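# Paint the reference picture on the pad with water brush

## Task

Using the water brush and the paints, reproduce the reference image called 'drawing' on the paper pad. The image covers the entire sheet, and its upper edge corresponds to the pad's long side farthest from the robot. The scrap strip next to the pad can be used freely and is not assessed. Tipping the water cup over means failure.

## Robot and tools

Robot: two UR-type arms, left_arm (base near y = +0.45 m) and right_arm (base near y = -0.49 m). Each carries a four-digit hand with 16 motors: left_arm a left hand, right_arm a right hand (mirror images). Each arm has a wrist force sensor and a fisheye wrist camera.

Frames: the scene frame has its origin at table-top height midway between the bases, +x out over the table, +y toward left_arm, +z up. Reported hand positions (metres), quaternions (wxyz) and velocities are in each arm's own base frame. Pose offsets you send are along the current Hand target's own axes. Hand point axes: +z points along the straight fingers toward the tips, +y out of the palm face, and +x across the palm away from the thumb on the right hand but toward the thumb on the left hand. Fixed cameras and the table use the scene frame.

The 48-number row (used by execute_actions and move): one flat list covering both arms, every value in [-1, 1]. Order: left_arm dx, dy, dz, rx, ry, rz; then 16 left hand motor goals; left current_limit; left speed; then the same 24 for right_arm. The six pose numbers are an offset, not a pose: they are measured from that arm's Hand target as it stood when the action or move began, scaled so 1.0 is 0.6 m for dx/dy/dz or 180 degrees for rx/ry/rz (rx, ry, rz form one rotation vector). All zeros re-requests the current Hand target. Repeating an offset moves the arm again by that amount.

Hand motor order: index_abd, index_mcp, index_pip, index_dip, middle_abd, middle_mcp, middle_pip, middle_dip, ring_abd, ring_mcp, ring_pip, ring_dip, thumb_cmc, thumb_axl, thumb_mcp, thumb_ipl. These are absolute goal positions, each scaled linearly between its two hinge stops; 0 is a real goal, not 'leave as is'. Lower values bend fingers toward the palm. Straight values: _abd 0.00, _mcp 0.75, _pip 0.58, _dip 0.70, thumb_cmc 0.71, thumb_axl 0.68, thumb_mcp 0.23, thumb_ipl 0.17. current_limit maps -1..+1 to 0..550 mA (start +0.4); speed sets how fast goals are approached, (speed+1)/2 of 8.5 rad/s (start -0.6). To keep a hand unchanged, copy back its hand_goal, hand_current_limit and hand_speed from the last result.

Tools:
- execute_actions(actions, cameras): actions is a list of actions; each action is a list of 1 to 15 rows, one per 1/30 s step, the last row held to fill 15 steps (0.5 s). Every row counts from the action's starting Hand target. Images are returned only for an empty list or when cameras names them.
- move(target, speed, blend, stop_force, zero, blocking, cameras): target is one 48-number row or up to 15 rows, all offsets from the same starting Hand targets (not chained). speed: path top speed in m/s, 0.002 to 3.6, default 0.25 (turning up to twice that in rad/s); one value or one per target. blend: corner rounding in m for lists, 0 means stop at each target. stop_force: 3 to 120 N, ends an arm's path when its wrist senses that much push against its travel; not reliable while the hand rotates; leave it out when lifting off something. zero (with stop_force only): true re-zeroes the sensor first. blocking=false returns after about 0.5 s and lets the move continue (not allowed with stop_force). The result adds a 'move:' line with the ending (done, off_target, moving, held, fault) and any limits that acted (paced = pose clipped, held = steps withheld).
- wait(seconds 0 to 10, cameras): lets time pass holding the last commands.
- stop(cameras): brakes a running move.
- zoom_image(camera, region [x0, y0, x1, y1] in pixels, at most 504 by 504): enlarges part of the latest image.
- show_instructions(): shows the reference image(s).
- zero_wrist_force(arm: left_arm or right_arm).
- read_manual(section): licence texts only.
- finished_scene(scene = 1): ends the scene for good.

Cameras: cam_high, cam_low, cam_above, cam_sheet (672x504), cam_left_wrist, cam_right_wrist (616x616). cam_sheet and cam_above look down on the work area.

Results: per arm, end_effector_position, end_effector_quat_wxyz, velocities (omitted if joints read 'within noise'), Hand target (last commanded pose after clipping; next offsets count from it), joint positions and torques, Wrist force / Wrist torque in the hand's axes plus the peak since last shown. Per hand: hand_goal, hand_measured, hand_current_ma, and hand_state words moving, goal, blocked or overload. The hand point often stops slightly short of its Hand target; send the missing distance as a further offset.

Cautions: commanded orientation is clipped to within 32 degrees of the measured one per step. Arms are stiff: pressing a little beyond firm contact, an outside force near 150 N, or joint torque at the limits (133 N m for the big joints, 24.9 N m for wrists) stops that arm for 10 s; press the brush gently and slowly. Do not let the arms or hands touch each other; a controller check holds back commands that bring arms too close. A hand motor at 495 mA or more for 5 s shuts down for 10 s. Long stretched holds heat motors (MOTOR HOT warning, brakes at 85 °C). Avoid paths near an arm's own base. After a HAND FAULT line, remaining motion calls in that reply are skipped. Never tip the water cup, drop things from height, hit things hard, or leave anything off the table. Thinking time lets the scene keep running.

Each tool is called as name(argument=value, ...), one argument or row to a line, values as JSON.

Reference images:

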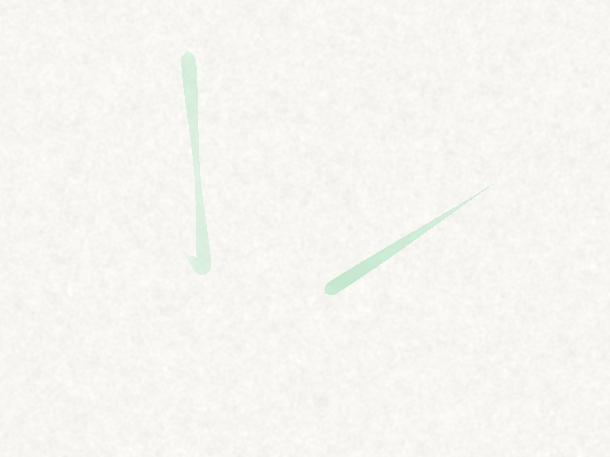

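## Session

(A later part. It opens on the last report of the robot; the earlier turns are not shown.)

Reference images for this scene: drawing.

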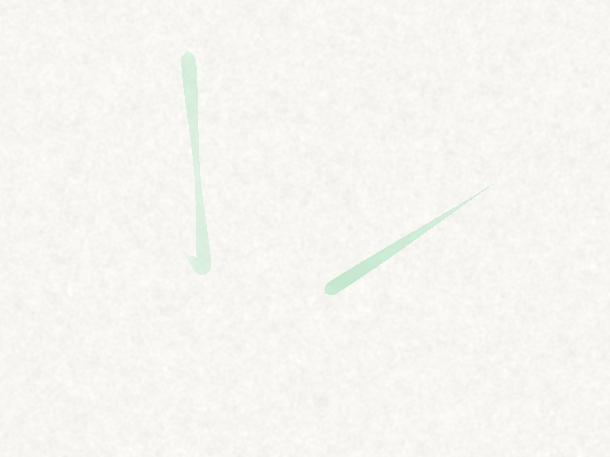

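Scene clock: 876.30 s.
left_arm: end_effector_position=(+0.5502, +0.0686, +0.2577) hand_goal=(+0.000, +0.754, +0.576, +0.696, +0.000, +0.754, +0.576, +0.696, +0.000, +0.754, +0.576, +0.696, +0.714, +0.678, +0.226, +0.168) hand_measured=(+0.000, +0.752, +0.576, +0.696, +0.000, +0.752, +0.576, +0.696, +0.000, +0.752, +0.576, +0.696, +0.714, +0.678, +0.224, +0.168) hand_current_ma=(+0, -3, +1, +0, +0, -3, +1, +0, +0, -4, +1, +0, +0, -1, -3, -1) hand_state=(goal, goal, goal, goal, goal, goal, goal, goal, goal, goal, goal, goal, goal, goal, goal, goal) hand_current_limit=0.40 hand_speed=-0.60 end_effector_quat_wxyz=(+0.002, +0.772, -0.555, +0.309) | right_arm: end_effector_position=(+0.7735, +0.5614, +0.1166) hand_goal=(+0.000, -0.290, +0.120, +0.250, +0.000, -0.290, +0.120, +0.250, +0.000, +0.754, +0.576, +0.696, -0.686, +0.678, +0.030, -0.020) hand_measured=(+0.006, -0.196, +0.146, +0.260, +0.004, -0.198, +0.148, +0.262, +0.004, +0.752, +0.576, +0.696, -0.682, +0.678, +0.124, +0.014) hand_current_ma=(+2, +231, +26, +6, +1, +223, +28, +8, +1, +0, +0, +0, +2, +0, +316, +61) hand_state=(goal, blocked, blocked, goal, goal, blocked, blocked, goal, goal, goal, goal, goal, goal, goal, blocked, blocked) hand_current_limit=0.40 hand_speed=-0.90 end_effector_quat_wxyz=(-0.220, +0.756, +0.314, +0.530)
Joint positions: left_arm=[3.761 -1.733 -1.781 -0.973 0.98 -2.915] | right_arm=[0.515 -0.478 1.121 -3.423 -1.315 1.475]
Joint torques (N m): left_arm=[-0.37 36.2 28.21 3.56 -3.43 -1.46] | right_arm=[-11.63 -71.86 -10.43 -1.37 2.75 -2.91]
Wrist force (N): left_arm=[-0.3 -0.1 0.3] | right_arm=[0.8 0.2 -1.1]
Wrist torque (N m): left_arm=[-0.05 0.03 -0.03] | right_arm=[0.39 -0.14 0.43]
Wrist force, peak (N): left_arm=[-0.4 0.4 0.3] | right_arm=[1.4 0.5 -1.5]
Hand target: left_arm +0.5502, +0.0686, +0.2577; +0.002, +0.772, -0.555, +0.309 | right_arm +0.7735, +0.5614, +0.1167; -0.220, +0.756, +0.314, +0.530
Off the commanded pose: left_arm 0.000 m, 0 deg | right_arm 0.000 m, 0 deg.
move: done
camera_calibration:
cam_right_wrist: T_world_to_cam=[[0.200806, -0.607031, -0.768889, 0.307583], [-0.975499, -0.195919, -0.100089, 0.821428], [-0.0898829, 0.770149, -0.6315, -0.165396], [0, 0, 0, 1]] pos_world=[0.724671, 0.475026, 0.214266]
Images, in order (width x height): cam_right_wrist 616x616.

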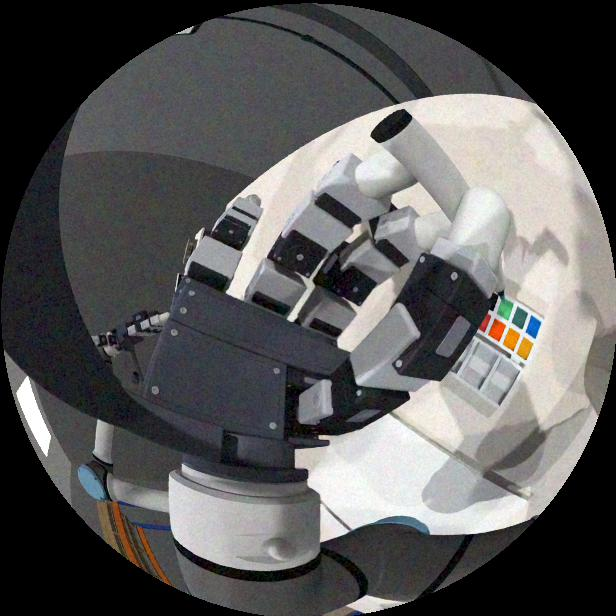

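move(
  target=[
    [0,0,0,0,0,0,0,0.754,0.576,0.696,0,0.754,0.576,0.696,0,0.754,0.576,0.696,0.714,0.678,0.226,0.168,0.4,-0.6,0.047,0,-0.0171,0,0,0,0,-0.29,0.12,0.25,0,-0.29,0.12,0.25,0,0.754,0.576,0.696,-0.686,0.678,0.03,-0.02,0.4,-0.9],
    [0,0,0,0,0,0,0,0.754,0.576,0.696,0,0.754,0.576,0.696,0,0.754,0.576,0.696,0.714,0.678,0.226,0.168,0.4,-0.6,-0.1415,-0.5943,-0.3562,0,0,0,0,-0.29,0.12,0.25,0,-0.29,0.12,0.25,0,0.754,0.576,0.696,-0.686,0.678,0.03,-0.02,0.4,-0.9],
  ],
  speed=0.25,
  blend=0.015,
  cameras=[],
)

move(
  target=[
    [0,0,0,0,0,0,0,0.754,0.576,0.696,0,0.754,0.576,0.696,0,0.754,0.576,0.696,0.714,0.678,0.226,0.168,0.4,-0.6,-0.0423,0,0.0154,0,0,0,0,-0.29,0.12,0.25,0,-0.29,0.12,0.25,0,0.754,0.576,0.696,-0.686,0.678,0.03,-0.02,0.4,-0.9],
    [0,0,0,0,0,0,0,0.754,0.576,0.696,0,0.754,0.576,0.696,0,0.754,0.576,0.696,0.714,0.678,0.226,0.168,0.4,-0.6,-0.0491,0.0149,-0.0034,0,0,0,0,-0.29,0.12,0.25,0,-0.29,0.12,0.25,0,0.754,0.576,0.696,-0.686,0.678,0.03,-0.02,0.4,-0.9],
    [0,0,0,0,0,0,0,0.754,0.576,0.696,0,0.754,0.576,0.696,0,0.754,0.576,0.696,0.714,0.678,0.226,0.168,0.4,-0.6,-0.0561,0.0199,-0.0080,0,0,0,0,-0.29,0.12,0.25,0,-0.29,0.12,0.25,0,0.754,0.576,0.696,-0.686,0.678,0.03,-0.02,0.4,-0.9],
    [0,0,0,0,0,0,0,0.754,0.576,0.696,0,0.754,0.576,0.696,0,0.754,0.576,0.696,0.714,0.678,0.226,0.168,0.4,-0.6,-0.0630,0.0349,-0.0269,0,0,0,0,-0.29,0.12,0.25,0,-0.29,0.12,0.25,0,0.754,0.576,0.696,-0.686,0.678,0.03,-0.02,0.4,-0.9],
    [0,0,0,0,0,0,0,0.754,0.576,0.696,0,0.754,0.576,0.696,0,0.754,0.576,0.696,0.714,0.678,0.226,0.168,0.4,-0.6,-0.0699,0.0398,-0.0314,0,0,0,0,-0.29,0.12,0.25,0,-0.29,0.12,0.25,0,0.754,0.576,0.696,-0.686,0.678,0.03,-0.02,0.4,-0.9],
    [0,0,0,0,0,0,0,0.754,0.576,0.696,0,0.754,0.576,0.696,0,0.754,0.576,0.696,0.714,0.678,0.226,0.168,0.4,-0.6,-0.0768,0.0548,-0.0503,0,0,0,0,-0.29,0.12,0.25,0,-0.29,0.12,0.25,0,0.754,0.576,0.696,-0.686,0.678,0.03,-0.02,0.4,-0.9],
    [0,0,0,0,0,0,0,0.754,0.576,0.696,0,0.754,0.576,0.696,0,0.754,0.576,0.696,0.714,0.678,0.226,0.168,0.4,-0.6,-0.0251,0.0548,-0.0691,0,0,0,0,-0.29,0.12,0.25,0,-0.29,0.12,0.25,0,0.754,0.576,0.696,-0.686,0.678,0.03,-0.02,0.4,-0.9],
  ],
  speed=0.04,
  blend=[0,0.002,0.002,0.002,0.002,0.002,0],
  cameras=["cam_right_wrist"],
)

zoom_image(
  camera="cam_right_wrist",
  region=[436, 230, 576, 370],
)

move(
  target=[0,0,0,0,0,0,0,0.754,0.576,0.696,0,0.754,0.576,0.696,0,0.754,0.576,0.696,0.714,0.678,0.226,0.168,0.4,-0.6,0.06,0.30,-0.40,0,0,0,0,-0.29,0.12,0.25,0,-0.29,0.12,0.25,0,0.754,0.576,0.696,-0.686,0.678,0.03,-0.02,0.4,-0.9],
  speed=0.25,
  cameras=["cam_sheet","cam_above"],
)

zoom_image(
  camera="cam_sheet",
  region=[130, 310, 310, 400],
)

zoom_image(
  camera="cam_above",
  region=[170, 370, 330, 480],
)

Scene clock: 900.23 s.
left_arm: end_effector_position=(+0.5502, +0.0686, +0.2577) hand_goal=(+0.000, +0.754, +0.576, +0.696, +0.000, +0.754, +0.576, +0.696, +0.000, +0.754, +0.576, +0.696, +0.714, +0.678, +0.226, +0.168) hand_measured=(+0.000, +0.752, +0.576, +0.696, +0.000, +0.752, +0.576, +0.696, +0.000, +0.752, +0.576, +0.696, +0.714, +0.678, +0.224, +0.168) hand_current_ma=(+0, -3, +1, +0, +0, -3, +1, +0, +0, -4, +1, +0, +0, -1, -3, -1) hand_state=(goal, goal, goal, goal, goal, goal, goal, goal, goal, goal, goal, goal, goal, goal, goal, goal) hand_current_limit=0.40 hand_speed=-0.60 end_effector_quat_wxyz=(+0.002, +0.772, -0.555, +0.309) | right_arm: end_effector_position=(+0.3587, +0.6500, +0.1099) hand_goal=(+0.000, -0.290, +0.120, +0.250, +0.000, -0.290, +0.120, +0.250, +0.000, +0.754, +0.576, +0.696, -0.686, +0.678, +0.030, -0.020) hand_measured=(+0.006, -0.196, +0.146, +0.260, +0.004, -0.198, +0.148, +0.262, +0.004, +0.752, +0.576, +0.696, -0.682, +0.678, +0.124, +0.014) hand_current_ma=(+2, +231, +26, +6, +1, +223, +28, +8, +1, +0, +0, +0, +2, +0, +316, +61) hand_state=(goal, blocked, blocked, goal, goal, blocked, blocked, goal, goal, goal, goal, goal, goal, goal, blocked, blocked) hand_current_limit=0.40 hand_speed=-0.90 end_effector_quat_wxyz=(-0.220, +0.756, +0.314, +0.530)
Joint positions: left_arm=[3.761 -1.733 -1.781 -0.973 0.98 -2.915] | right_arm=[1.077 -0.727 1.72 -3.772 -1.842 1.672]
Joint torques (N m): left_arm=[0.22 35.06 28.04 3.66 -3.4 -1.51] | right_arm=[10.7 -57.81 -4.35 -3.86 -2.69 2.7]
Wrist force (N): left_arm=[-0.5 0.3 0.1] | right_arm=[0.4 0.4 -1.5]
Wrist torque (N m): left_arm=[0.03 0.07 -0.05] | right_arm=[0.47 -0.06 0.21]
Wrist force, peak (N): left_arm=[-0.2 0.3 0.8] | right_arm=[1.9 1.9 -1.2]
Hand target: left_arm +0.5502, +0.0686, +0.2577; +0.002, +0.772, -0.555, +0.309 | right_arm +0.3587, +0.6500, +0.1099; -0.220, +0.756, +0.314, +0.530
Off the commanded pose: left_arm 0.000 m, 0 deg | right_arm 0.000 m, 0 deg.
move: done
No camera images: "cameras" was empty.

Scene clock: 903.77 s.
left_arm: end_effector_position=(+0.5502, +0.0686, +0.2577) hand_goal=(+0.000, +0.754, +0.576, +0.696, +0.000, +0.754, +0.576, +0.696, +0.000, +0.754, +0.576, +0.696, +0.714, +0.678, +0.226, +0.168) hand_measured=(+0.000, +0.752, +0.576, +0.696, +0.000, +0.752, +0.576, +0.696, +0.000, +0.752, +0.576, +0.696, +0.714, +0.678, +0.224, +0.168) hand_current_ma=(+0, -3, +1, +0, +0, -3, +1, +0, +0, -4, +1, +0, +0, -1, -3, -1) hand_state=(goal, goal, goal, goal, goal, goal, goal, goal, goal, goal, goal, goal, goal, goal, goal, goal) hand_current_limit=0.40 hand_speed=-0.60 end_effector_quat_wxyz=(+0.002, +0.772, -0.555, +0.309) | right_arm: end_effector_position=(+0.3508, +0.5956, +0.1099) hand_goal=(+0.000, -0.290, +0.120, +0.250, +0.000, -0.290, +0.120, +0.250, +0.000, +0.754, +0.576, +0.696, -0.686, +0.678, +0.030, -0.020) hand_measured=(+0.006, -0.196, +0.146, +0.260, +0.004, -0.198, +0.148, +0.262, +0.004, +0.752, +0.576, +0.696, -0.682, +0.678, +0.124, +0.014) hand_current_ma=(+2, +231, +26, +6, +1, +223, +28, +8, +1, +0, +0, +0, +2, +0, +316, +61) hand_state=(goal, blocked, blocked, goal, goal, blocked, blocked, goal, goal, goal, goal, goal, goal, goal, blocked, blocked) hand_current_limit=0.40 hand_speed=-0.90 end_effector_quat_wxyz=(-0.220, +0.756, +0.314, +0.530)
Joint positions: left_arm=[3.761 -1.733 -1.781 -0.973 0.98 -2.915] | right_arm=[1.04 -0.794 1.894 -3.882 -1.807 1.658]
Joint torques (N m): left_arm=[0.63 34.26 29.2 3.79 -3.48 -1.77] | right_arm=[-11.57 -55.05 -3.3 -1.12 2.48 -1.94]
Wrist force (N): left_arm=[0.1 0.4 0.4] | right_arm=[0.0 0.7 -1.3]
Wrist torque (N m): left_arm=[0.00 0.00 0.00] | right_arm=[0.49 -0.06 0.45]
Wrist force, peak (N): left_arm=[-0.4 0.2 0.8] | right_arm=[1.1 0.5 -2.1]
Hand target: left_arm +0.5502, +0.0686, +0.2577; +0.002, +0.772, -0.555, +0.309 | right_arm +0.3508, +0.5956, +0.1099; -0.220, +0.756, +0.314, +0.530
Off the commanded pose: left_arm 0.000 m, 0 deg | right_arm 0.000 m, 0 deg.
move: done
camera_calibration:
cam_right_wrist: T_world_to_cam=[[0.20094, -0.607003, -0.768876, 0.408016], [-0.975471, -0.196003, -0.100195, 0.415171], [-0.0898832, 0.770149, -0.631499, -0.23396], [0, 0, 0, 1]] pos_world=[0.301972, 0.509226, 0.207566]
Images, in order (width x height): cam_right_wrist 616x616.

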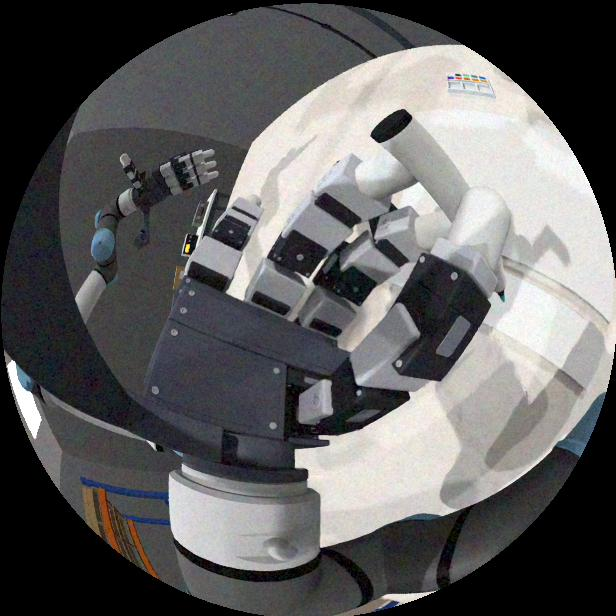

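Scaled by 3.600 from the camera's 616x616 image, which has a finer 880x880 frame.

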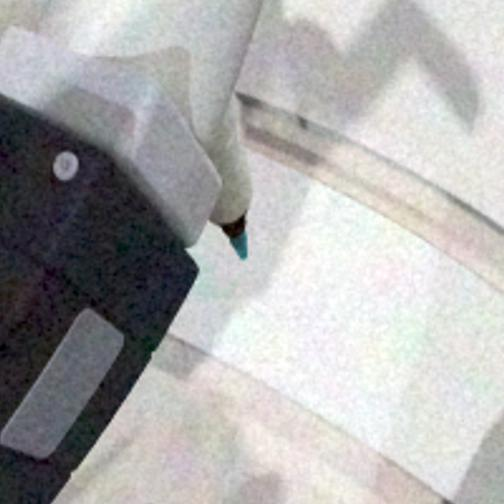

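Scene clock: 905.70 s.
left_arm: end_effector_position=(+0.5502, +0.0686, +0.2577) hand_goal=(+0.000, +0.754, +0.576, +0.696, +0.000, +0.754, +0.576, +0.696, +0.000, +0.754, +0.576, +0.696, +0.714, +0.678, +0.226, +0.168) hand_measured=(+0.000, +0.752, +0.576, +0.696, +0.000, +0.752, +0.576, +0.696, +0.000, +0.752, +0.576, +0.696, +0.714, +0.678, +0.224, +0.168) hand_current_ma=(+0, -3, +1, +0, +0, -3, +1, +0, +0, -4, +1, +0, +0, -1, -3, -1) hand_state=(goal, goal, goal, goal, goal, goal, goal, goal, goal, goal, goal, goal, goal, goal, goal, goal) hand_current_limit=0.40 hand_speed=-0.60 end_effector_quat_wxyz=(+0.002, +0.772, -0.555, +0.309) | right_arm: end_effector_position=(+0.3280, +0.3175, +0.2258) hand_goal=(+0.000, -0.290, +0.120, +0.250, +0.000, -0.290, +0.120, +0.250, +0.000, +0.754, +0.576, +0.696, -0.686, +0.678, +0.030, -0.020) hand_measured=(+0.006, -0.196, +0.146, +0.260, +0.004, -0.198, +0.148, +0.262, +0.004, +0.752, +0.576, +0.696, -0.682, +0.678, +0.124, +0.014) hand_current_ma=(+2, +231, +26, +6, +1, +223, +28, +8, +1, +0, +0, +0, +2, +0, +316, +61) hand_state=(goal, blocked, blocked, goal, goal, blocked, blocked, goal, goal, goal, goal, goal, goal, goal, blocked, blocked) hand_current_limit=0.40 hand_speed=-0.90 end_effector_quat_wxyz=(-0.220, +0.756, +0.314, +0.530)
Joint positions: left_arm=[3.761 -1.733 -1.781 -0.973 0.98 -2.915] | right_arm=[0.548 -1.521 2.652 -3.914 -1.346 1.487]
Joint torques (N m): left_arm=[0.89 34.66 30.17 3.67 -3.49 -1.87] | right_arm=[-12.18 -26.88 -2.36 -1.17 2.88 -3.27]
Wrist force (N): left_arm=[0.0 0.0 0.3] | right_arm=[0.9 0.8 -0.8]
Wrist torque (N m): left_arm=[-0.03 0.01 0.00] | right_arm=[0.45 -0.18 0.47]
Wrist force, peak (N): left_arm=[-0.2 0.4 0.5] | right_arm=[0.5 1.3 -1.8]
Hand target: left_arm +0.5502, +0.0686, +0.2577; +0.002, +0.772, -0.555, +0.309 | right_arm +0.3280, +0.3175, +0.2258; -0.220, +0.756, +0.314, +0.530
Off the commanded pose: left_arm 0.000 m, 0 deg | right_arm 0.000 m, 0 deg.
move: done
Images, in order (width x height): cam_above 672x504, cam_sheet 672x504.

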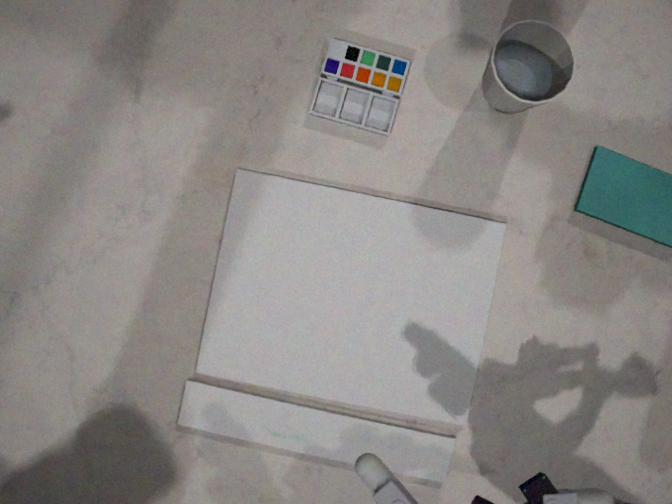

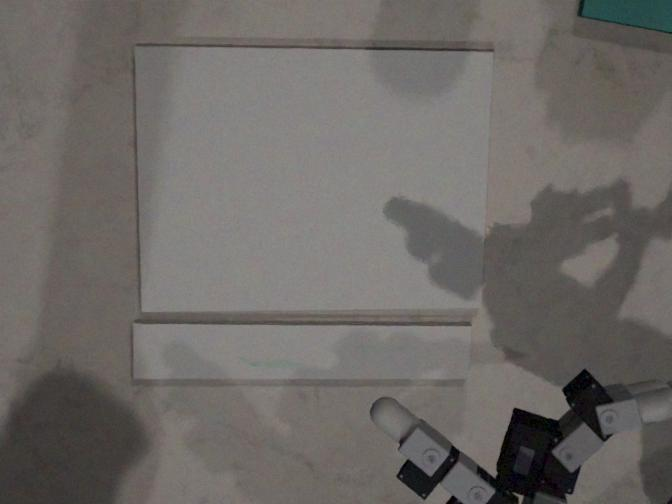

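Scaled by 2.800.

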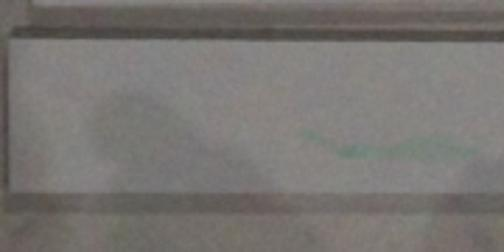

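Scaled by 3.150.

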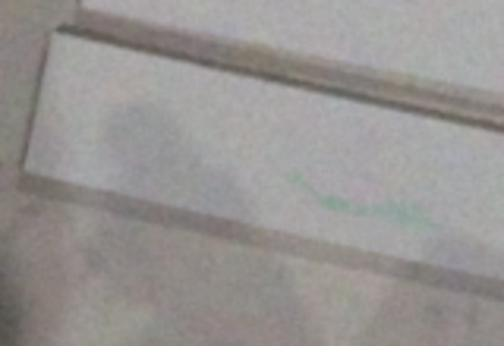

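zoom_image(
  camera="cam_sheet",
  region=[225, 340, 315, 385],
)

zoom_image(
  camera="cam_above",
  region=[250, 410, 330, 460],
)

Scaled by 5.600.

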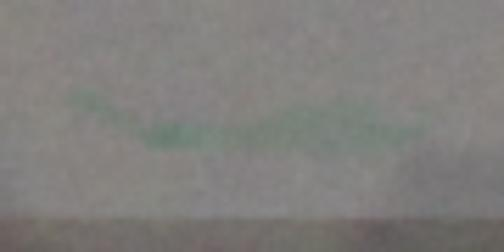

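Scaled by 6.300.

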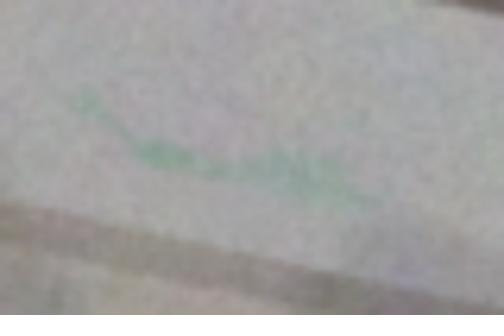

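move(
  target=[
    [0,0,0,0,0,0,0,0.754,0.576,0.696,0,0.754,0.576,0.696,0,0.754,0.576,0.696,0.714,0.678,0.226,0.168,0.4,-0.6,0.2725,0,-0.0992,0,-0.3889,0,0,-0.29,0.12,0.25,0,-0.29,0.12,0.25,0,0.754,0.576,0.696,-0.686,0.678,0.03,-0.02,0.4,-0.9],
    [0,0,0,0,0,0,0,0.754,0.576,0.696,0,0.754,0.576,0.696,0,0.754,0.576,0.696,0.714,0.678,0.226,0.168,0.4,-0.6,0.3605,0.1491,0.1416,0.2276,-0.3406,-0.3250,0,-0.29,0.12,0.25,0,-0.29,0.12,0.25,0,0.754,0.576,0.696,-0.686,0.678,0.03,-0.02,0.4,-0.9],
    [0,0,0,0,0,0,0,0.754,0.576,0.696,0,0.754,0.576,0.696,0,0.754,0.576,0.696,0.714,0.678,0.226,0.168,0.4,-0.6,0.3605,0.1491,0.1416,0.4447,-0.1842,-0.6353,0,-0.29,0.12,0.25,0,-0.29,0.12,0.25,0,0.754,0.576,0.696,-0.686,0.678,0.03,-0.02,0.4,-0.9],
  ],
  speed=0.4,
  cameras=["cam_high"],
)

Scene clock: 968.07 s.
left_arm: end_effector_position=(+0.5502, +0.0686, +0.2577) hand_goal=(+0.000, +0.754, +0.576, +0.696, +0.000, +0.754, +0.576, +0.696, +0.000, +0.754, +0.576, +0.696, +0.714, +0.678, +0.226, +0.168) hand_measured=(+0.000, +0.752, +0.576, +0.696, +0.000, +0.752, +0.576, +0.696, +0.000, +0.752, +0.576, +0.696, +0.714, +0.678, +0.224, +0.168) hand_current_ma=(+0, -3, +1, +0, +0, -3, +1, +0, +0, -4, +1, +0, +0, -1, -3, -1) hand_state=(goal, goal, goal, goal, goal, goal, goal, goal, goal, goal, goal, goal, goal, goal, goal, goal) hand_current_limit=0.40 hand_speed=-0.60 end_effector_quat_wxyz=(+0.002, +0.772, -0.555, +0.309) | right_arm: end_effector_position=(+0.4998, +0.3634, +0.4000) hand_goal=(+0.000, -0.290, +0.120, +0.250, +0.000, -0.290, +0.120, +0.250, +0.000, +0.754, +0.576, +0.696, -0.686, +0.678, +0.030, -0.020) hand_measured=(+0.006, -0.196, +0.146, +0.260, +0.002, -0.198, +0.148, +0.262, +0.004, +0.752, +0.576, +0.696, -0.682, +0.678, +0.124, +0.014) hand_current_ma=(+2, +231, +27, +6, +1, +223, +28, +8, +1, +0, +0, +0, +1, +0, +316, +61) hand_state=(goal, blocked, blocked, goal, goal, blocked, blocked, goal, goal, goal, goal, goal, goal, goal, blocked, blocked) hand_current_limit=0.40 hand_speed=-0.90 end_effector_quat_wxyz=(+0.000, -0.001, +1.000, +0.000)
Joint positions: left_arm=[3.761 -1.733 -1.781 -0.973 0.98 -2.915] | right_arm=[0.284 -1.461 1.346 -1.457 -1.571 -1.289]
Joint torques (N m): left_arm=[1.16 34.25 28.18 3.8 -3.45 -1.68] | right_arm=[-11.73 -16.09 -34.21 -1.14 2.93 -2.98]
Wrist force (N): left_arm=[-0.3 -0.1 0.2] | right_arm=[0.9 0.3 1.2]
Wrist torque (N m): left_arm=[-0.04 0.03 -0.02] | right_arm=[0.40 -0.06 0.33]
Wrist force, peak (N): left_arm=[-0.6 0.1 0.5] | right_arm=[1.2 0.2 1.5]
Hand target: left_arm +0.5502, +0.0686, +0.2577; +0.002, +0.772, -0.555, +0.309 | right_arm +0.4998, +0.3634, +0.4000; +0.000, -0.001, +1.000, +0.000
Off the commanded pose: left_arm 0.000 m, 0 deg | right_arm 0.000 m, 0 deg.
move: done
Images, in order (width x height): cam_high 672x504.

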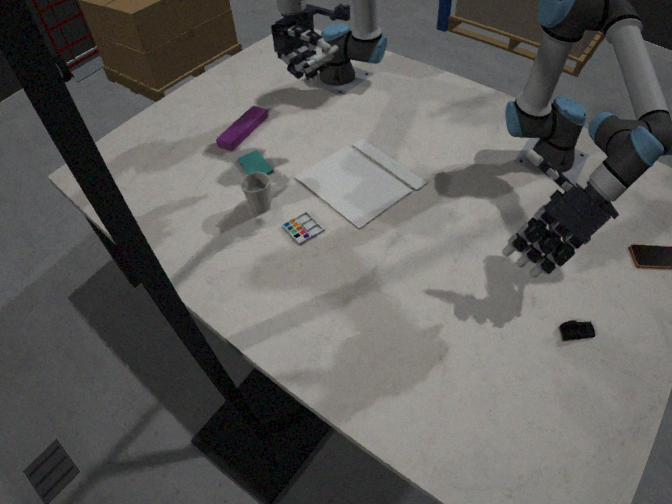

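move(
  target=[0,0,0,0,0,0,0,0.754,0.576,0.696,0,0.754,0.576,0.696,0,0.754,0.576,0.696,0.714,0.678,0.226,0.168,0.4,-0.6,0,0,0,-0.3333,0,0,0,-0.29,0.12,0.25,0,-0.29,0.12,0.25,0,0.754,0.576,0.696,-0.686,0.678,0.03,-0.02,0.4,-0.9],
  speed=0.3,
  cameras=["cam_high"],
)

Scene clock: 972.80 s.
left_arm: end_effector_position=(+0.5502, +0.0686, +0.2577) hand_goal=(+0.000, +0.754, +0.576, +0.696, +0.000, +0.754, +0.576, +0.696, +0.000, +0.754, +0.576, +0.696, +0.714, +0.678, +0.226, +0.168) hand_measured=(+0.000, +0.752, +0.576, +0.696, +0.000, +0.752, +0.576, +0.696, +0.000, +0.752, +0.576, +0.696, +0.714, +0.678, +0.224, +0.168) hand_current_ma=(+0, -3, +1, +0, +0, -3, +1, +0, +0, -4, +1, +0, +0, -1, -3, -1) hand_state=(goal, goal, goal, goal, goal, goal, goal, goal, goal, goal, goal, goal, goal, goal, goal, goal) hand_current_limit=0.40 hand_speed=-0.60 end_effector_quat_wxyz=(+0.002, +0.772, -0.555, +0.309) | right_arm: end_effector_position=(+0.4998, +0.3634, +0.4001) hand_goal=(+0.000, -0.290, +0.120, +0.250, +0.000, -0.290, +0.120, +0.250, +0.000, +0.754, +0.576, +0.696, -0.686, +0.678, +0.030, -0.020) hand_measured=(+0.006, -0.196, +0.146, +0.260, +0.002, -0.198, +0.148, +0.262, +0.004, +0.760, +0.576, +0.696, -0.682, +0.678, +0.124, +0.014) hand_current_ma=(+2, +231, +27, +6, +1, +223, +28, +8, +1, +3, +0, +0, +1, +0, +316, +61) hand_state=(goal, blocked, blocked, goal, goal, blocked, blocked, goal, goal, goal, goal, goal, goal, goal, blocked, blocked) hand_current_limit=0.40 hand_speed=-0.90 end_effector_quat_wxyz=(+0.000, -0.001, +0.866, +0.500)
Joint positions: left_arm=[3.761 -1.733 -1.781 -0.973 0.98 -2.915] | right_arm=[-0.024 -1.549 1.918 -1.895 -0.524 -1.623]
Joint torques (N m): left_arm=[0.58 35.88 29.61 3.7 -3.15 -1.64] | right_arm=[-11.08 -10.93 -13.2 -4.06 4.73 -2.52]
Wrist force (N): left_arm=[0.0 -0.2 0.3] | right_arm=[1.8 -0.3 -0.4]
Wrist torque (N m): left_arm=[-0.05 0.00 0.00] | right_arm=[0.46 -0.06 0.24]
Wrist force, peak (N): left_arm=[-0.3 -0.2 0.6] | right_arm=[2.2 -0.6 -0.5]
Hand target: left_arm +0.5502, +0.0686, +0.2577; +0.002, +0.772, -0.555, +0.309 | right_arm +0.4998, +0.3634, +0.4000; +0.000, -0.001, +0.866, +0.500
Off the commanded pose: left_arm 0.000 m, 0 deg | right_arm 0.000 m, 0 deg.
move: done
Images, in order (width x height): cam_high 672x504.

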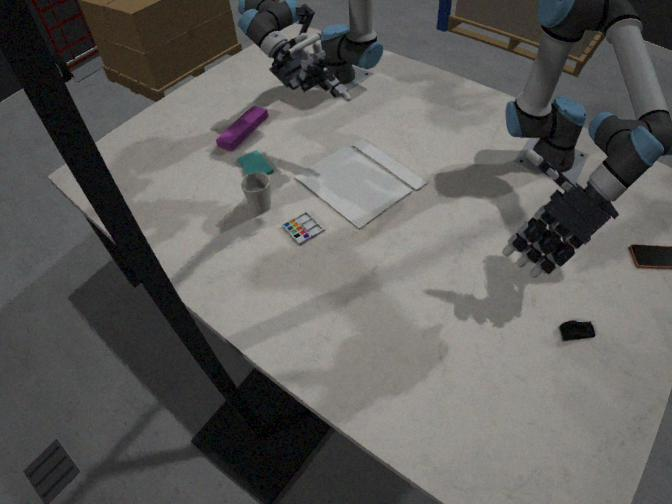

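move(
  target=[0,0,0,0,0,0,0,0.754,0.576,0.696,0,0.754,0.576,0.696,0,0.754,0.576,0.696,0.714,0.678,0.226,0.168,0.4,-0.6,0,0,0,-0.3333,0,0,0,-0.29,0.12,0.25,0,-0.29,0.12,0.25,0,0.754,0.576,0.696,-0.686,0.678,0.03,-0.02,0.4,-0.9],
  speed=0.3,
  cameras=["cam_high"],
)

Scene clock: 981.53 s.
left_arm: end_effector_position=(+0.5502, +0.0686, +0.2577) hand_goal=(+0.000, +0.754, +0.576, +0.696, +0.000, +0.754, +0.576, +0.696, +0.000, +0.754, +0.576, +0.696, +0.714, +0.678, +0.226, +0.168) hand_measured=(+0.000, +0.752, +0.576, +0.696, +0.000, +0.752, +0.576, +0.696, +0.000, +0.752, +0.576, +0.696, +0.714, +0.678, +0.224, +0.168) hand_current_ma=(+0, -3, +1, +0, +0, -3, +1, +0, +0, -4, +1, +0, +0, -1, -3, -1) hand_state=(goal, goal, goal, goal, goal, goal, goal, goal, goal, goal, goal, goal, goal, goal, goal, goal) hand_current_limit=0.40 hand_speed=-0.60 end_effector_quat_wxyz=(+0.002, +0.772, -0.555, +0.309) | right_arm: end_effector_position=(+0.4998, +0.3634, +0.4000) hand_goal=(+0.000, -0.290, +0.120, +0.250, +0.000, -0.290, +0.120, +0.250, +0.000, +0.754, +0.576, +0.696, -0.686, +0.678, +0.030, -0.020) hand_measured=(+0.006, -0.196, +0.146, +0.260, +0.002, -0.198, +0.148, +0.262, +0.004, +0.762, +0.576, +0.696, -0.682, +0.678, +0.124, +0.014) hand_current_ma=(+2, +227, +27, +6, +1, +223, +28, +8, +1, +5, +0, +0, +1, +0, +316, +61) hand_state=(goal, blocked, blocked, goal, goal, blocked, blocked, goal, goal, goal, goal, goal, goal, goal, blocked, blocked) hand_current_limit=0.40 hand_speed=-0.90 end_effector_quat_wxyz=(-0.001, -0.001, +0.500, +0.866)
Joint positions: left_arm=[3.761 -1.733 -1.781 -0.973 0.98 -2.915] | right_arm=[0.15 -1.153 2.084 -2.253 0.542 -1.86]
Joint torques (N m): left_arm=[0.04 35.87 28.39 3.7 -3.08 -1.13] | right_arm=[10.46 -19.82 -25.99 -4.35 4.24 -2.56]
Wrist force (N): left_arm=[-0.1 0.1 0.3] | right_arm=[2.0 -1.0 -2.5]
Wrist torque (N m): left_arm=[-0.02 0.02 -0.02] | right_arm=[0.15 0.06 0.22]
Wrist force, peak (N): left_arm=[-0.2 -0.2 0.7] | right_arm=[2.5 -1.2 -2.6]
Hand target: left_arm +0.5502, +0.0686, +0.2577; +0.002, +0.772, -0.555, +0.309 | right_arm +0.4998, +0.3634, +0.4000; -0.001, -0.001, +0.500, +0.866
Off the commanded pose: left_arm 0.000 m, 0 deg | right_arm 0.000 m, 0 deg.
move: done
Images, in order (width x height): cam_high 672x504.

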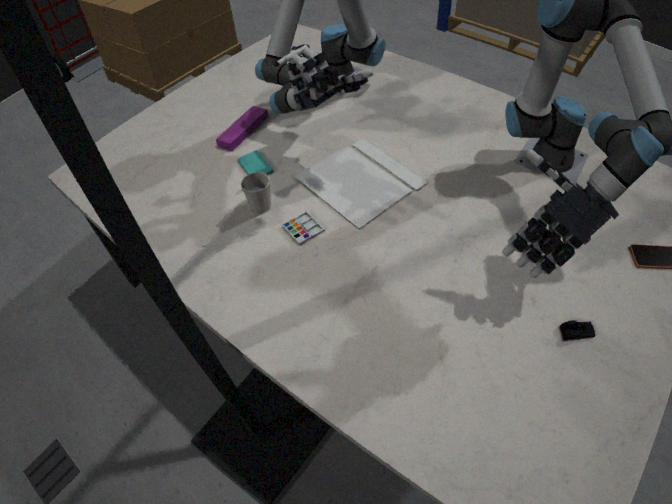

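move(
  target=[0,0,0,0,0,0,0,0.754,0.576,0.696,0,0.754,0.576,0.696,0,0.754,0.576,0.696,0.714,0.678,0.226,0.168,0.4,-0.6,0.083,-0.2165,0.0417,-0.0654,-0.3052,0.3977,0,-0.29,0.12,0.25,0,-0.29,0.12,0.25,0,0.754,0.576,0.696,-0.686,0.678,0.03,-0.02,0.4,-0.9],
  speed=0.25,
  cameras=["all"],
)

Scene clock: 993.57 s.
left_arm: end_effector_position=(+0.5502, +0.0686, +0.2577) hand_goal=(+0.000, +0.754, +0.576, +0.696, +0.000, +0.754, +0.576, +0.696, +0.000, +0.754, +0.576, +0.696, +0.714, +0.678, +0.226, +0.168) hand_measured=(+0.000, +0.752, +0.576, +0.696, +0.000, +0.752, +0.576, +0.696, +0.000, +0.752, +0.576, +0.696, +0.714, +0.678, +0.224, +0.168) hand_current_ma=(+0, -3, +1, +0, +0, -3, +1, +0, +0, -4, +1, +0, +0, -1, -3, -1) hand_state=(goal, goal, goal, goal, goal, goal, goal, goal, goal, goal, goal, goal, goal, goal, goal, goal) hand_current_limit=0.40 hand_speed=-0.60 end_effector_quat_wxyz=(+0.002, +0.772, -0.555, +0.309) | right_arm: end_effector_position=(+0.4499, +0.4499, +0.3000) hand_goal=(+0.000, -0.290, +0.120, +0.250, +0.000, -0.290, +0.120, +0.250, +0.000, +0.754, +0.576, +0.696, -0.686, +0.678, +0.030, -0.020) hand_measured=(+0.006, -0.196, +0.146, +0.260, +0.004, -0.198, +0.148, +0.262, +0.004, +0.758, +0.576, +0.696, -0.682, +0.678, +0.124, +0.014) hand_current_ma=(+2, +226, +27, +6, +1, +223, +28, +8, +1, +1, +0, +0, +1, +0, +316, +61) hand_state=(goal, blocked, blocked, goal, goal, blocked, blocked, goal, goal, goal, goal, goal, goal, goal, blocked, blocked) hand_current_limit=0.40 hand_speed=-0.90 end_effector_quat_wxyz=(-0.271, +0.653, +0.271, +0.653)
Joint positions: left_arm=[3.761 -1.733 -1.781 -0.973 0.98 -2.915] | right_arm=[0.663 -1.485 1.915 -0.43 1.446 -1.571]
Joint torques (N m): left_arm=[-0.35 35.82 27.69 3.76 -3.11 -1.64] | right_arm=[10.59 -12.04 -32.15 -0.18 2.8 2.65]
Wrist force (N): left_arm=[0.0 0.2 0.4] | right_arm=[1.0 0.4 -1.2]
Wrist torque (N m): left_arm=[-0.01 0.00 0.00] | right_arm=[0.25 -0.13 0.27]
Wrist force, peak (N): left_arm=[-0.4 0.2 0.7] | right_arm=[2.4 -1.1 -2.8]
Hand target: left_arm +0.5502, +0.0686, +0.2577; +0.002, +0.772, -0.555, +0.309 | right_arm +0.4499, +0.4499, +0.3000; -0.271, +0.653, +0.271, +0.653
Off the commanded pose: left_arm 0.000 m, 0 deg | right_arm 0.000 m, 0 deg.
move: done
camera_calibration:
cam_right_wrist: T_world_to_cam=[[0.398659, -0.408361, -0.821165, 0.283187], [-0.916148, -0.136552, -0.376865, 0.531894], [0.0417651, 0.902549, -0.428556, -0.172377], [0, 0, 0, 1]] pos_world=[0.381598, 0.343852, 0.359122]

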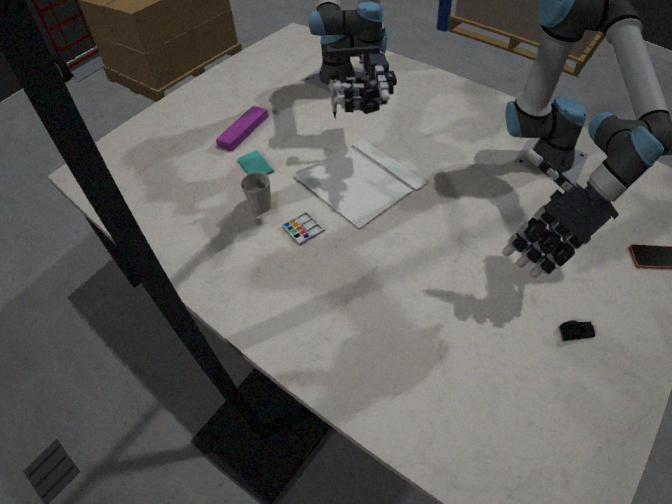

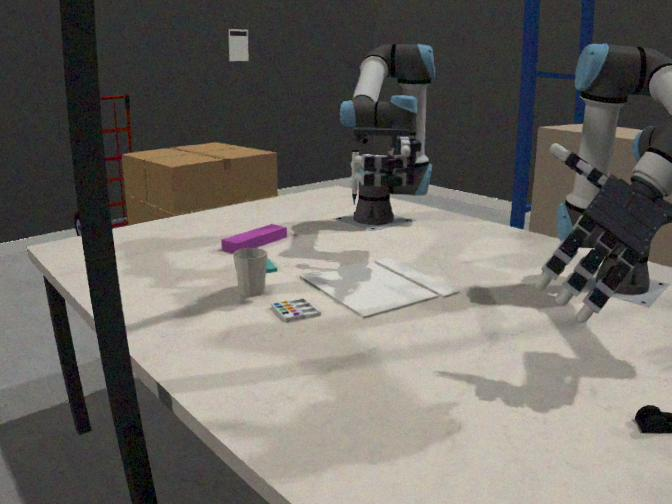

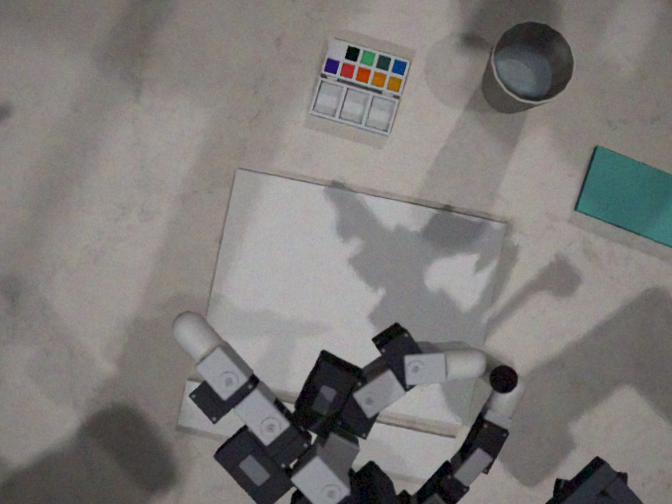

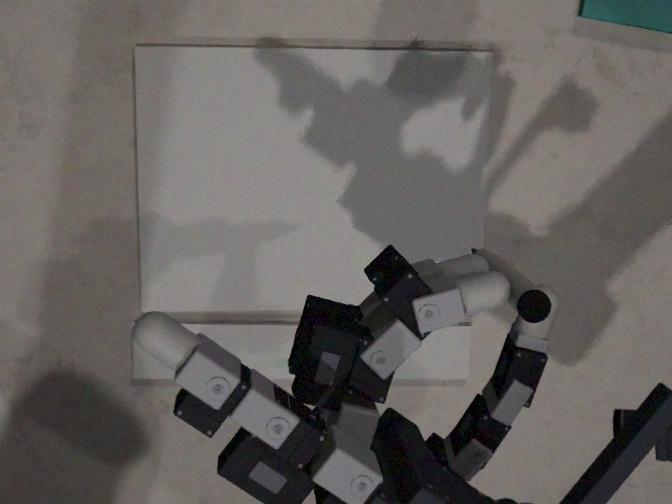

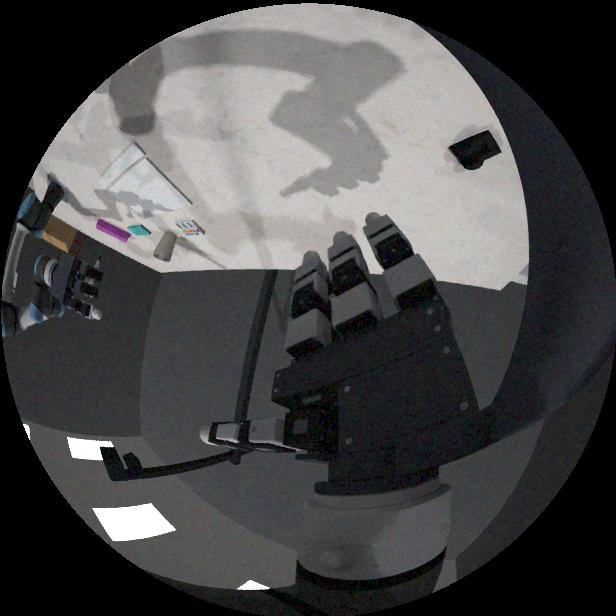

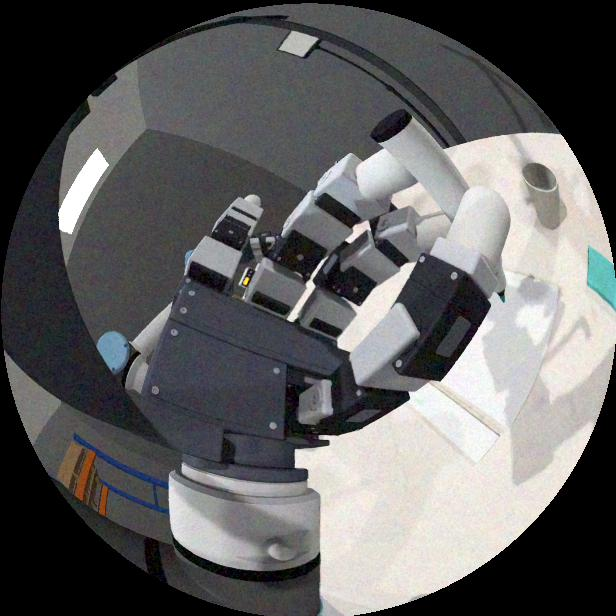

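move(
  target=[
    [0,0,0,0,0,0,0,0.754,0.576,0.696,0,0.754,0.576,0.696,0,0.754,0.576,0.696,0.714,0.678,0.226,0.168,0.4,-0.6,-0.0833,0.4155,0.2409,0,0,0,0,-0.29,0.12,0.25,0,-0.29,0.12,0.25,0,0.754,0.576,0.696,-0.686,0.678,0.03,-0.02,0.4,-0.9],
    [0,0,0,0,0,0,0,0.754,0.576,0.696,0,0.754,0.576,0.696,0,0.754,0.576,0.696,0.714,0.678,0.226,0.168,0.4,-0.6,-0.2587,0.4155,0.2409,0,0,0,0,-0.29,0.12,0.25,0,-0.29,0.12,0.25,0,0.754,0.576,0.696,-0.686,0.678,0.03,-0.02,0.4,-0.9],
    [0,0,0,0,0,0,0,0.754,0.576,0.696,0,0.754,0.576,0.696,0,0.754,0.576,0.696,0.714,0.678,0.226,0.168,0.4,-0.6,-0.0833,0.4155,0.2409,0,0,0,0,-0.29,0.12,0.25,0,-0.29,0.12,0.25,0,0.754,0.576,0.696,-0.686,0.678,0.03,-0.02,0.4,-0.9],
  ],
  speed=[0.25,0.1,0.1],
  cameras=["cam_right_wrist"],
)

zoom_image(
  camera="cam_right_wrist",
  region=[476, 270, 536, 330],
)

Scene clock: 1007.13 s.
left_arm: end_effector_position=(+0.5502, +0.0686, +0.2577) hand_goal=(+0.000, +0.754, +0.576, +0.696, +0.000, +0.754, +0.576, +0.696, +0.000, +0.754, +0.576, +0.696, +0.714, +0.678, +0.226, +0.168) hand_measured=(+0.000, +0.752, +0.576, +0.696, +0.000, +0.752, +0.576, +0.696, +0.000, +0.752, +0.576, +0.696, +0.714, +0.678, +0.224, +0.168) hand_current_ma=(+0, -3, +1, +0, +0, -3, +1, +0, +0, -4, +1, +0, +0, -1, -3, -1) hand_state=(goal, goal, goal, goal, goal, goal, goal, goal, goal, goal, goal, goal, goal, goal, goal, goal) hand_current_limit=0.40 hand_speed=-0.60 end_effector_quat_wxyz=(+0.002, +0.772, -0.555, +0.309) | right_arm: end_effector_position=(+0.7285, +0.3765, +0.2500) hand_goal=(+0.000, -0.290, +0.120, +0.250, +0.000, -0.290, +0.120, +0.250, +0.000, +0.754, +0.576, +0.696, -0.686, +0.678, +0.030, -0.020) hand_measured=(+0.006, -0.196, +0.146, +0.260, +0.004, -0.198, +0.148, +0.262, +0.004, +0.756, +0.576, +0.696, -0.682, +0.678, +0.124, +0.014) hand_current_ma=(+2, +226, +27, +6, +1, +223, +28, +8, +1, +0, +0, +0, +1, +0, +316, +61) hand_state=(goal, blocked, blocked, goal, goal, blocked, blocked, goal, goal, goal, goal, goal, goal, goal, blocked, blocked) hand_current_limit=0.40 hand_speed=-0.90 end_effector_quat_wxyz=(-0.271, +0.653, +0.271, +0.653)
Joint positions: left_arm=[3.761 -1.733 -1.781 -0.973 0.98 -2.915] | right_arm=[0.262 -1.072 1.501 -0.429 1.045 -1.571]
Joint torques (N m): left_arm=[0.4 34.39 28.12 3.52 -3.27 -1.56] | right_arm=[6.53 -54.31 -31.28 -0.02 2.23 -3.47]
Wrist force (N): left_arm=[-0.3 -0.1 0.6] | right_arm=[0.6 0.2 -1.5]
Wrist torque (N m): left_arm=[-0.08 0.04 -0.03] | right_arm=[0.32 -0.07 0.32]
Wrist force, peak (N): left_arm=[-0.3 0.5 0.6] | right_arm=[0.7 -1.5 -2.1]
Hand target: left_arm +0.5502, +0.0686, +0.2577; +0.002, +0.772, -0.555, +0.309 | right_arm +0.7286, +0.3765, +0.2501; -0.271, +0.653, +0.271, +0.653
Off the commanded pose: left_arm 0.000 m, 0 deg | right_arm 0.000 m, 0 deg.
move: done
camera_calibration:
cam_right_wrist: T_world_to_cam=[[0.398589, -0.408263, -0.821248, 0.101134], [-0.916183, -0.136567, -0.376774, 0.758266], [0.0416671, 0.902591, -0.428477, -0.139164], [0, 0, 0, 1]] pos_world=[0.660198, 0.270452, 0.309122]
Images, in order (width x height): cam_right_wrist 616x616.

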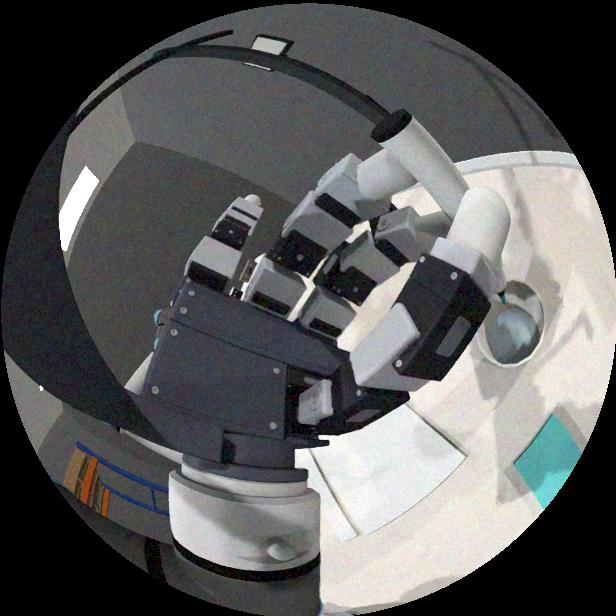

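Scaled by 8.400 from the camera's 616x616 image, which has a finer 880x880 frame.

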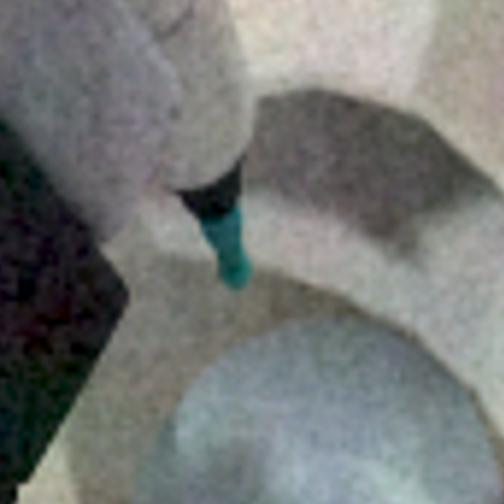

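move(
  target=[0,0,0,0,0,0,0,0.754,0.576,0.696,0,0.754,0.576,0.696,0,0.754,0.576,0.696,0.714,0.678,0.226,0.168,0.4,-0.6,-0.15,-0.1626,0.2110,0,0,0,0,-0.29,0.12,0.25,0,-0.29,0.12,0.25,0,0.754,0.576,0.696,-0.686,0.678,0.03,-0.02,0.4,-0.9],
  speed=0.25,
  cameras=[],
)

move(
  target=[0,0,0,0,0,0,0,0.754,0.576,0.696,0,0.754,0.576,0.696,0,0.754,0.576,0.696,0.714,0.678,0.226,0.168,0.4,-0.6,-0.08,0,0,0,0,0,0,-0.29,0.12,0.25,0,-0.29,0.12,0.25,0,0.754,0.576,0.696,-0.686,0.678,0.03,-0.02,0.4,-0.9],
  speed=0.1,
  cameras=["cam_right_wrist","cam_low","cam_above"],
)

zoom_image(
  camera="cam_right_wrist",
  region=[476, 270, 536, 330],
)

zoom_image(
  camera="cam_low",
  region=[260, 260, 340, 330],
)

Scene clock: 1013.27 s.
left_arm: end_effector_position=(+0.5502, +0.0686, +0.2577) hand_goal=(+0.000, +0.754, +0.576, +0.696, +0.000, +0.754, +0.576, +0.696, +0.000, +0.754, +0.576, +0.696, +0.714, +0.678, +0.226, +0.168) hand_measured=(+0.000, +0.752, +0.576, +0.696, +0.000, +0.752, +0.576, +0.696, +0.000, +0.752, +0.576, +0.696, +0.714, +0.678, +0.224, +0.168) hand_current_ma=(+0, -3, +1, +0, +0, -3, +1, +0, +0, -4, +1, +0, +0, -1, -3, -1) hand_state=(goal, goal, goal, goal, goal, goal, goal, goal, goal, goal, goal, goal, goal, goal, goal, goal) hand_current_limit=0.40 hand_speed=-0.60 end_effector_quat_wxyz=(+0.002, +0.772, -0.555, +0.309) | right_arm: end_effector_position=(+0.7487, +0.5350, +0.1601) hand_goal=(+0.000, -0.290, +0.120, +0.250, +0.000, -0.290, +0.120, +0.250, +0.000, +0.754, +0.576, +0.696, -0.686, +0.678, +0.030, -0.020) hand_measured=(+0.006, -0.196, +0.146, +0.260, +0.004, -0.198, +0.148, +0.262, +0.004, +0.756, +0.576, +0.696, -0.682, +0.678, +0.124, +0.014) hand_current_ma=(+2, +226, +27, +6, +1, +223, +28, +8, +1, +0, +0, +0, +1, +0, +316, +61) hand_state=(goal, blocked, blocked, goal, goal, blocked, blocked, goal, goal, goal, goal, goal, goal, goal, blocked, blocked) hand_current_limit=0.40 hand_speed=-0.90 end_effector_quat_wxyz=(-0.271, +0.653, +0.271, +0.653)
Joint positions: left_arm=[3.761 -1.733 -1.781 -0.973 0.98 -2.915] | right_arm=[0.49 -0.742 1.183 -0.441 1.273 -1.571]
Joint torques (N m): left_arm=[-0.24 35.05 28.62 3.77 -3.08 -1.57] | right_arm=[10.84 -40.52 -32.03 -0.31 2.66 -3.26]
Wrist force (N): left_arm=[-0.2 0.1 0.4] | right_arm=[0.2 0.3 -1.4]
Wrist torque (N m): left_arm=[-0.04 0.03 -0.02] | right_arm=[0.30 -0.04 0.30]
Wrist force, peak (N): left_arm=[0.1 0.3 0.8] | right_arm=[1.5 1.4 -2.5]
Hand target: left_arm +0.5502, +0.0686, +0.2577; +0.002, +0.772, -0.555, +0.309 | right_arm +0.7487, +0.5350, +0.1601; -0.271, +0.653, +0.271, +0.653
Off the commanded pose: left_arm 0.000 m, 0 deg | right_arm 0.000 m, 0 deg.
move: done
No camera images: "cameras" was empty.

Scene clock: 1014.20 s.
left_arm: end_effector_position=(+0.5502, +0.0686, +0.2577) hand_goal=(+0.000, +0.754, +0.576, +0.696, +0.000, +0.754, +0.576, +0.696, +0.000, +0.754, +0.576, +0.696, +0.714, +0.678, +0.226, +0.168) hand_measured=(+0.000, +0.752, +0.576, +0.696, +0.000, +0.752, +0.576, +0.696, +0.000, +0.752, +0.576, +0.696, +0.714, +0.678, +0.224, +0.168) hand_current_ma=(+0, -3, +1, +0, +0, -3, +1, +0, +0, -4, +1, +0, +0, -1, -3, -1) hand_state=(goal, goal, goal, goal, goal, goal, goal, goal, goal, goal, goal, goal, goal, goal, goal, goal) hand_current_limit=0.40 hand_speed=-0.60 end_effector_quat_wxyz=(+0.002, +0.772, -0.555, +0.309) | right_arm: end_effector_position=(+0.7487, +0.5350, +0.1121) hand_goal=(+0.000, -0.290, +0.120, +0.250, +0.000, -0.290, +0.120, +0.250, +0.000, +0.754, +0.576, +0.696, -0.686, +0.678, +0.030, -0.020) hand_measured=(+0.006, -0.196, +0.146, +0.260, +0.004, -0.198, +0.148, +0.262, +0.004, +0.756, +0.576, +0.696, -0.682, +0.678, +0.124, +0.014) hand_current_ma=(+2, +226, +27, +6, +1, +223, +28, +8, +1, +0, +0, +0, +1, +0, +316, +61) hand_state=(goal, blocked, blocked, goal, goal, blocked, blocked, goal, goal, goal, goal, goal, goal, goal, blocked, blocked) hand_current_limit=0.40 hand_speed=-0.90 end_effector_quat_wxyz=(-0.271, +0.653, +0.271, +0.653)
Joint positions: left_arm=[3.761 -1.733 -1.781 -0.973 0.98 -2.915] | right_arm=[0.49 -0.686 1.212 -0.527 1.273 -1.571]
Joint torques (N m): left_arm=[0.35 34.51 27.66 3.91 -2.97 -1.55] | right_arm=[7.31 -42.74 -11.43 -3.47 1.74 -1.21]
Wrist force (N): left_arm=[-0.2 0.1 0.5] | right_arm=[0.5 0.5 -1.6]
Wrist torque (N m): left_arm=[-0.04 0.04 -0.02] | right_arm=[0.33 -0.08 0.33]
Wrist force, peak (N): left_arm=[-0.5 0.4 0.5] | right_arm=[1.3 0.3 -1.7]
Hand target: left_arm +0.5502, +0.0686, +0.2577; +0.002, +0.772, -0.555, +0.309 | right_arm +0.7487, +0.5350, +0.1121; -0.271, +0.653, +0.271, +0.653
Off the commanded pose: left_arm 0.000 m, 0 deg | right_arm 0.000 m, 0 deg.
move: done
camera_calibration:
cam_right_wrist: T_world_to_cam=[[0.398658, -0.408398, -0.821148, 0.0445768], [-0.916148, -0.136565, -0.376859, 0.746466], [0.0417683, 0.902531, -0.428595, -0.342266], [0, 0, 0, 1]] pos_world=[0.680398, 0.429052, 0.171223]
Images, in order (width x height): cam_low 672x504, cam_above 672x504, cam_right_wrist 616x616.

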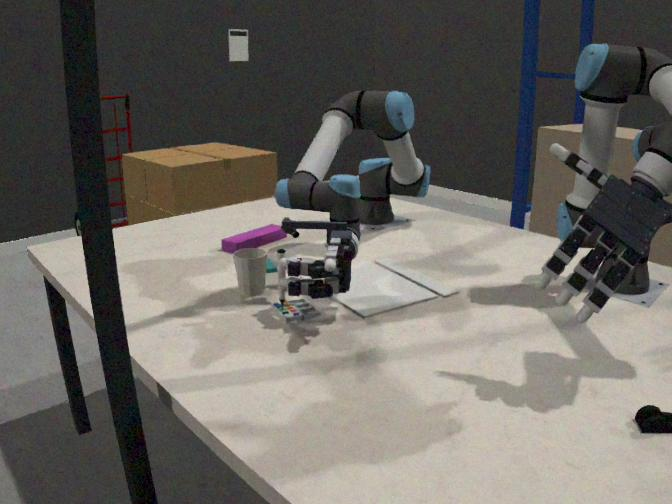

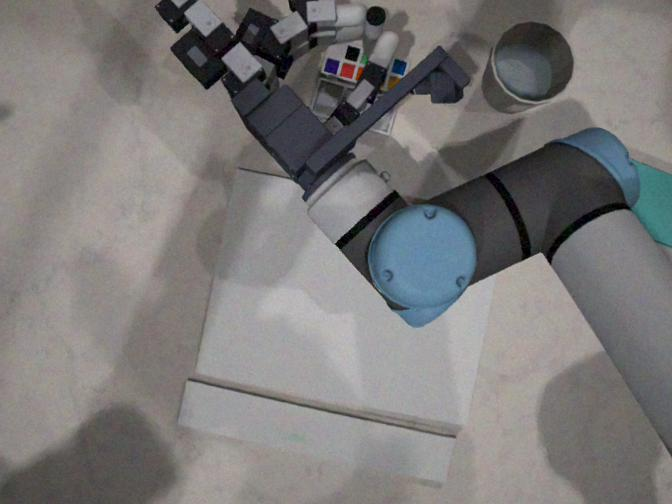

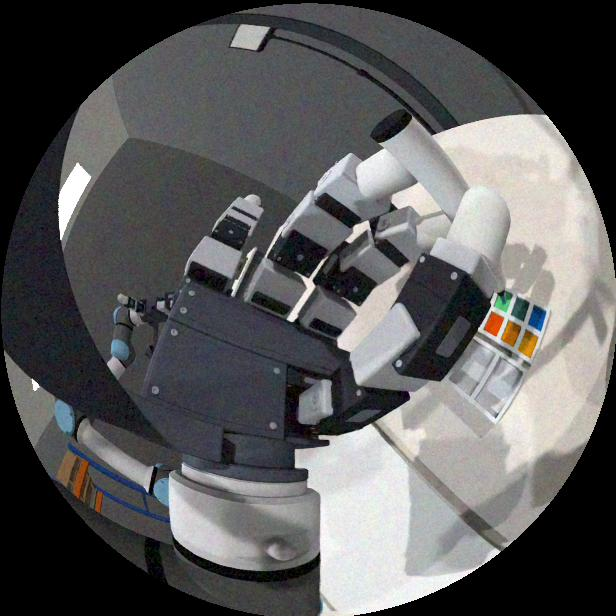

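Scaled by 8.400 from the camera's 616x616 image, which has a finer 880x880 frame.

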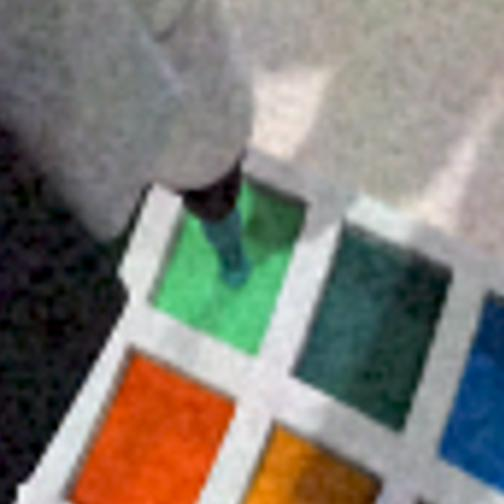

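Scaled by 6.300.

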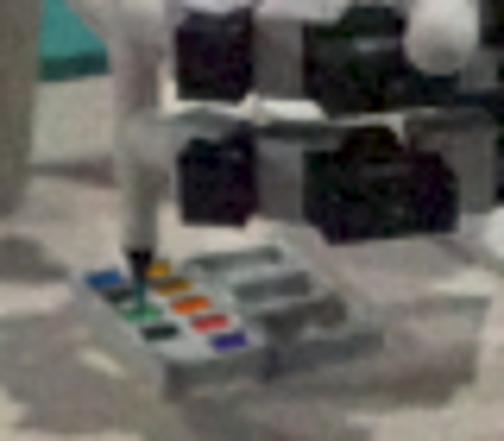

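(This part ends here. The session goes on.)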